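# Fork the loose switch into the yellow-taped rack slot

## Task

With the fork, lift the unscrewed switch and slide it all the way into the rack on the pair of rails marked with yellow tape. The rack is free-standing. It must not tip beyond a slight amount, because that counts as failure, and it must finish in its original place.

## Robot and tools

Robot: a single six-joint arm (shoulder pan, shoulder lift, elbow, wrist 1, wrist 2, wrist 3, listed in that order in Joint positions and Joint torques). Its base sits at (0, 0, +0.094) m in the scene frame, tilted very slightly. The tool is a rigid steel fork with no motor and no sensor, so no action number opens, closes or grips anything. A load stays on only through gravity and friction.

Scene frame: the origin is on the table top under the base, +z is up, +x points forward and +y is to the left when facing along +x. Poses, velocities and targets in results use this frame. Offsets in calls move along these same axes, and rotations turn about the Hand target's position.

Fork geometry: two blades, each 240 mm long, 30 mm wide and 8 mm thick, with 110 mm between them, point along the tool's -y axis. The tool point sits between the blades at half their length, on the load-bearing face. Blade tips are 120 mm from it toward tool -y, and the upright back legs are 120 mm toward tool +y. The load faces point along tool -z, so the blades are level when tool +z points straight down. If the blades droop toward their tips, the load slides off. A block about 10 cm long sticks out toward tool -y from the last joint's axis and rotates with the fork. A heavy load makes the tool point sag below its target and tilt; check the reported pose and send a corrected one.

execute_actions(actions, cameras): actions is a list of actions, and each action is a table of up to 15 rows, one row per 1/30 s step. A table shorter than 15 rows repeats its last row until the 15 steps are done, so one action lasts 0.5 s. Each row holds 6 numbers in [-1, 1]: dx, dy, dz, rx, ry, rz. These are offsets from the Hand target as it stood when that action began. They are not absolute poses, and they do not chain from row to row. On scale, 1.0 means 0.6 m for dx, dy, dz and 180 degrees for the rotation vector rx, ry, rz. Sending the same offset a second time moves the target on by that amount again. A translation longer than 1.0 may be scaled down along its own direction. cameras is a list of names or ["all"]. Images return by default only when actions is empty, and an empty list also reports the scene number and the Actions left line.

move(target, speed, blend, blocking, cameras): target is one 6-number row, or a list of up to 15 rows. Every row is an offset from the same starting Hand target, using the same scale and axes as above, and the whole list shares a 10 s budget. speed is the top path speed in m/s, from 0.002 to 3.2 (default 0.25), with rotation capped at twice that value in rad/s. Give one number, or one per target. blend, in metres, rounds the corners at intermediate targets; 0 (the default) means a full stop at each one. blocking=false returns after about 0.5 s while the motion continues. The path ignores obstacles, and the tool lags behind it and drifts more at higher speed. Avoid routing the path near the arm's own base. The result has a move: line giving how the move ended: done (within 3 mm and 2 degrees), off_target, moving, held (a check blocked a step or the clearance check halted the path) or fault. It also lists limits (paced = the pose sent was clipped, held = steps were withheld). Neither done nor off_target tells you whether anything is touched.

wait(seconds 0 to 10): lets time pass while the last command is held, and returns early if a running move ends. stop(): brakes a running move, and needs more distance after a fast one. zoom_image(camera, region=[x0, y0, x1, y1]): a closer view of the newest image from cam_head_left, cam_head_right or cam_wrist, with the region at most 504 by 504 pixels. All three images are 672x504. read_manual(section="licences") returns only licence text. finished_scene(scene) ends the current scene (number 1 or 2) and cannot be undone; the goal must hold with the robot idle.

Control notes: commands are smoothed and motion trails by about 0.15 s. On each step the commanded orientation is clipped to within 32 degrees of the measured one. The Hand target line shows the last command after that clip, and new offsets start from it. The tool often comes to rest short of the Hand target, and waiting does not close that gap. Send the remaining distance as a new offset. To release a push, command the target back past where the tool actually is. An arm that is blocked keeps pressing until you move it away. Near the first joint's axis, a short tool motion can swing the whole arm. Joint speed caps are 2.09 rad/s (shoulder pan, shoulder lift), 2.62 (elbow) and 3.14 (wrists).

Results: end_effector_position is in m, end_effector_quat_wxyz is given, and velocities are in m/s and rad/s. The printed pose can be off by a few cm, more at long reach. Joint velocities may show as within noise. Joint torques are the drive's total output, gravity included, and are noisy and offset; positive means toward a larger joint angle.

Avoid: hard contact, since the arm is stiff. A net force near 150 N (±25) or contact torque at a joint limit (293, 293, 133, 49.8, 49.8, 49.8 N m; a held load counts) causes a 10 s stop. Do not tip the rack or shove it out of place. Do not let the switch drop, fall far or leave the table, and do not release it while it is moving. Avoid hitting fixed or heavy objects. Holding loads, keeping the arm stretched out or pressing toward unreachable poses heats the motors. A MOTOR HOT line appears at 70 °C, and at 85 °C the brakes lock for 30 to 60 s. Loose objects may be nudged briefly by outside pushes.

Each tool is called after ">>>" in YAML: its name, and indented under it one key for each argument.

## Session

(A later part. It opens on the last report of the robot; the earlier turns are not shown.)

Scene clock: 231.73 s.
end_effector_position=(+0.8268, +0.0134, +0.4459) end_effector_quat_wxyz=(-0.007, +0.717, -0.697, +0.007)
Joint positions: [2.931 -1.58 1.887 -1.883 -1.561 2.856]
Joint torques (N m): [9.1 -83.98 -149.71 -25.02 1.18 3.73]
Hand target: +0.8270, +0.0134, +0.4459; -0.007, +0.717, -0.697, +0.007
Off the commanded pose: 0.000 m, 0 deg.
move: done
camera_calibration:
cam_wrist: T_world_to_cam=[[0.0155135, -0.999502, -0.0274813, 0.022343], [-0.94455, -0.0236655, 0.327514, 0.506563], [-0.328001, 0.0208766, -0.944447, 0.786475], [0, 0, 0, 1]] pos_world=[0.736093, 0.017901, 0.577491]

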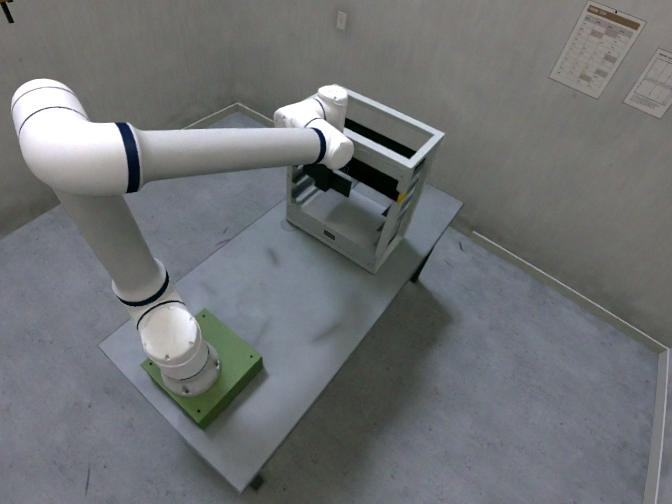

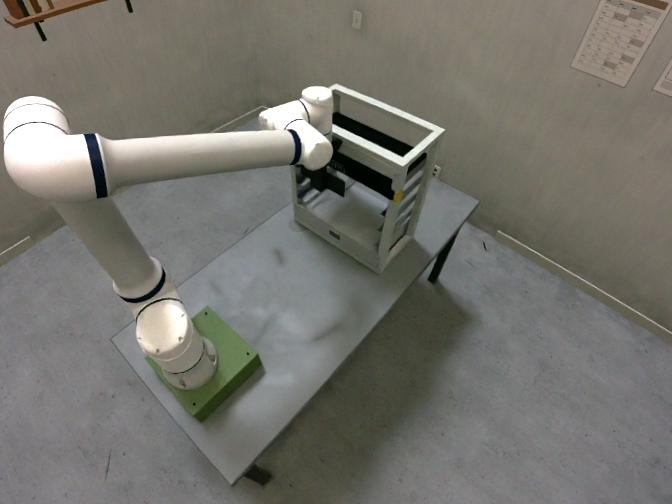

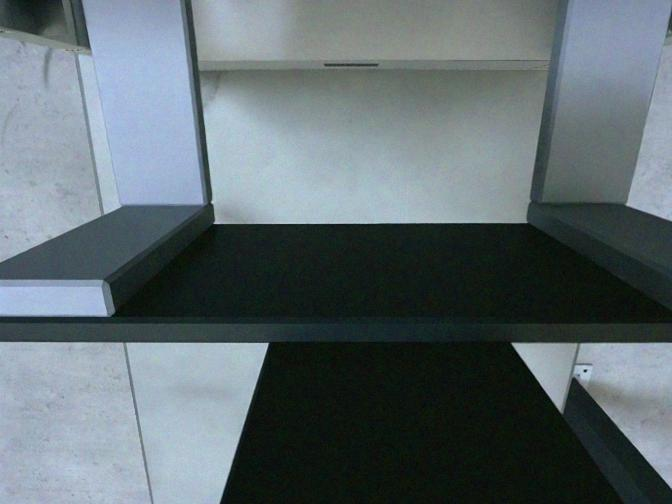

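>>> move:
  target:
    - [0, 0, -0.055, 0, 0, 0]
    - [-0.02, -0.0006, -0.055, 0, 0, 0]
    - [-0.02, -0.0006, 0, 0, 0, 0]
    - [0, 0, 0, 0, 0, 0]
    - [0, 0, -0.055, 0, 0, 0]
  speed: [0.04, 0.1, 0.045, 0.04, 0.04]

>>> move:
  target: [-0.433, -0.0123, 0, 0, 0, 0]
  speed: 0.3
  cameras: ["cam_head_right", "cam_head_left"]

>>> zoom_image:
  camera: "cam_head_right"
  region: [240, 70, 460, 290]

>>> zoom_image:
  camera: "cam_head_left"
  region: [240, 70, 460, 290]

Scene clock: 246.67 s.
end_effector_position=(+0.8270, +0.0134, +0.4131) end_effector_quat_wxyz=(-0.007, +0.717, -0.697, +0.007)
Joint positions: [2.931 -1.562 1.93 -1.944 -1.561 2.857]
Joint torques (N m): [9.16 -48.92 -73.47 -10.37 -1.28 3.54]
Hand target: +0.8270, +0.0134, +0.4129; -0.007, +0.717, -0.697, +0.007
Off the commanded pose: 0.000 m, 0 deg.
move: done

Scene clock: 248.33 s.
end_effector_position=(+0.5673, +0.0060, +0.4129) end_effector_quat_wxyz=(-0.007, +0.717, -0.697, +0.007)
Joint positions: [2.746 -2.068 2.294 -1.799 -1.561 2.671]
Joint torques (N m): [-20.65 -25.85 -76.18 -5.33 2.2 -2.43]
Hand target: +0.5672, +0.0060, +0.4129; -0.007, +0.717, -0.697, +0.007
Off the commanded pose: 0.000 m, 0 deg.
move: done
Images, in order (width x height): cam_head_left 672x504, cam_head_right 672x504.

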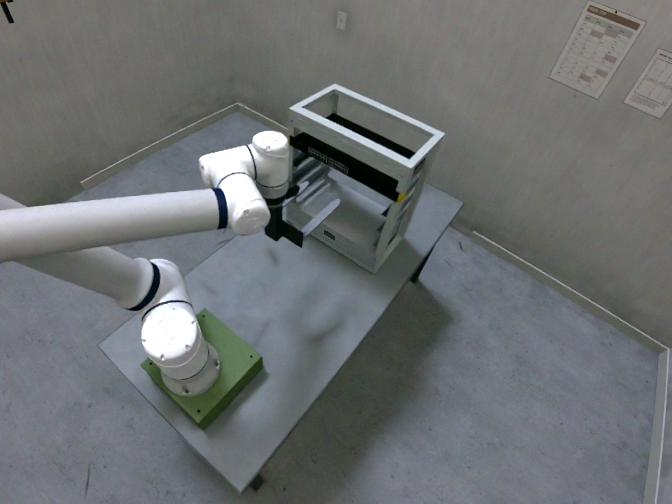

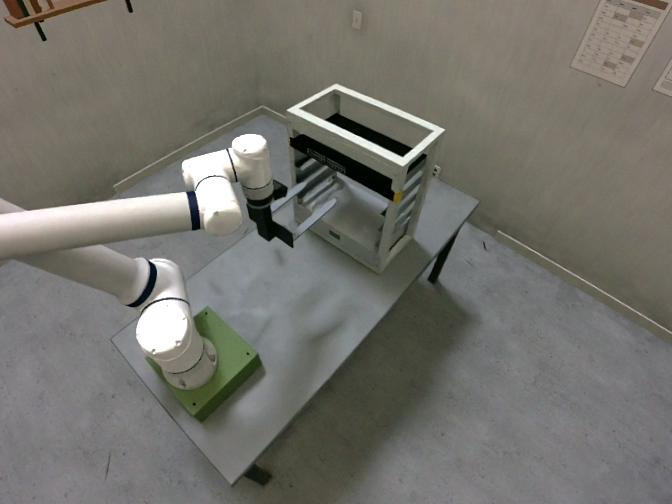

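Scaled by 2.291.

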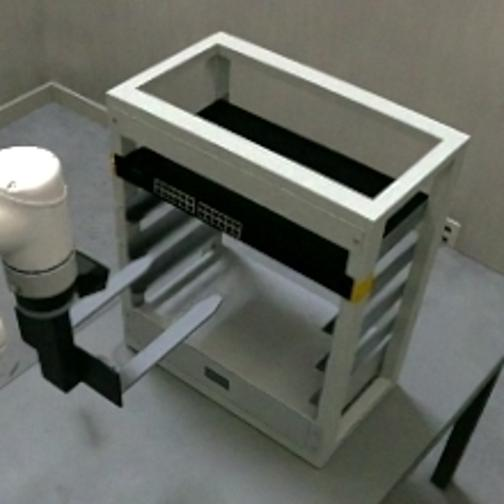

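Scaled by 2.291.

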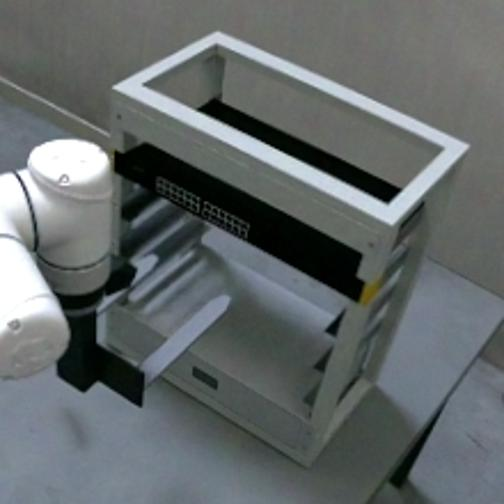

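>>> finished_scene:
  scene: 2

The scene is finished: the task was done.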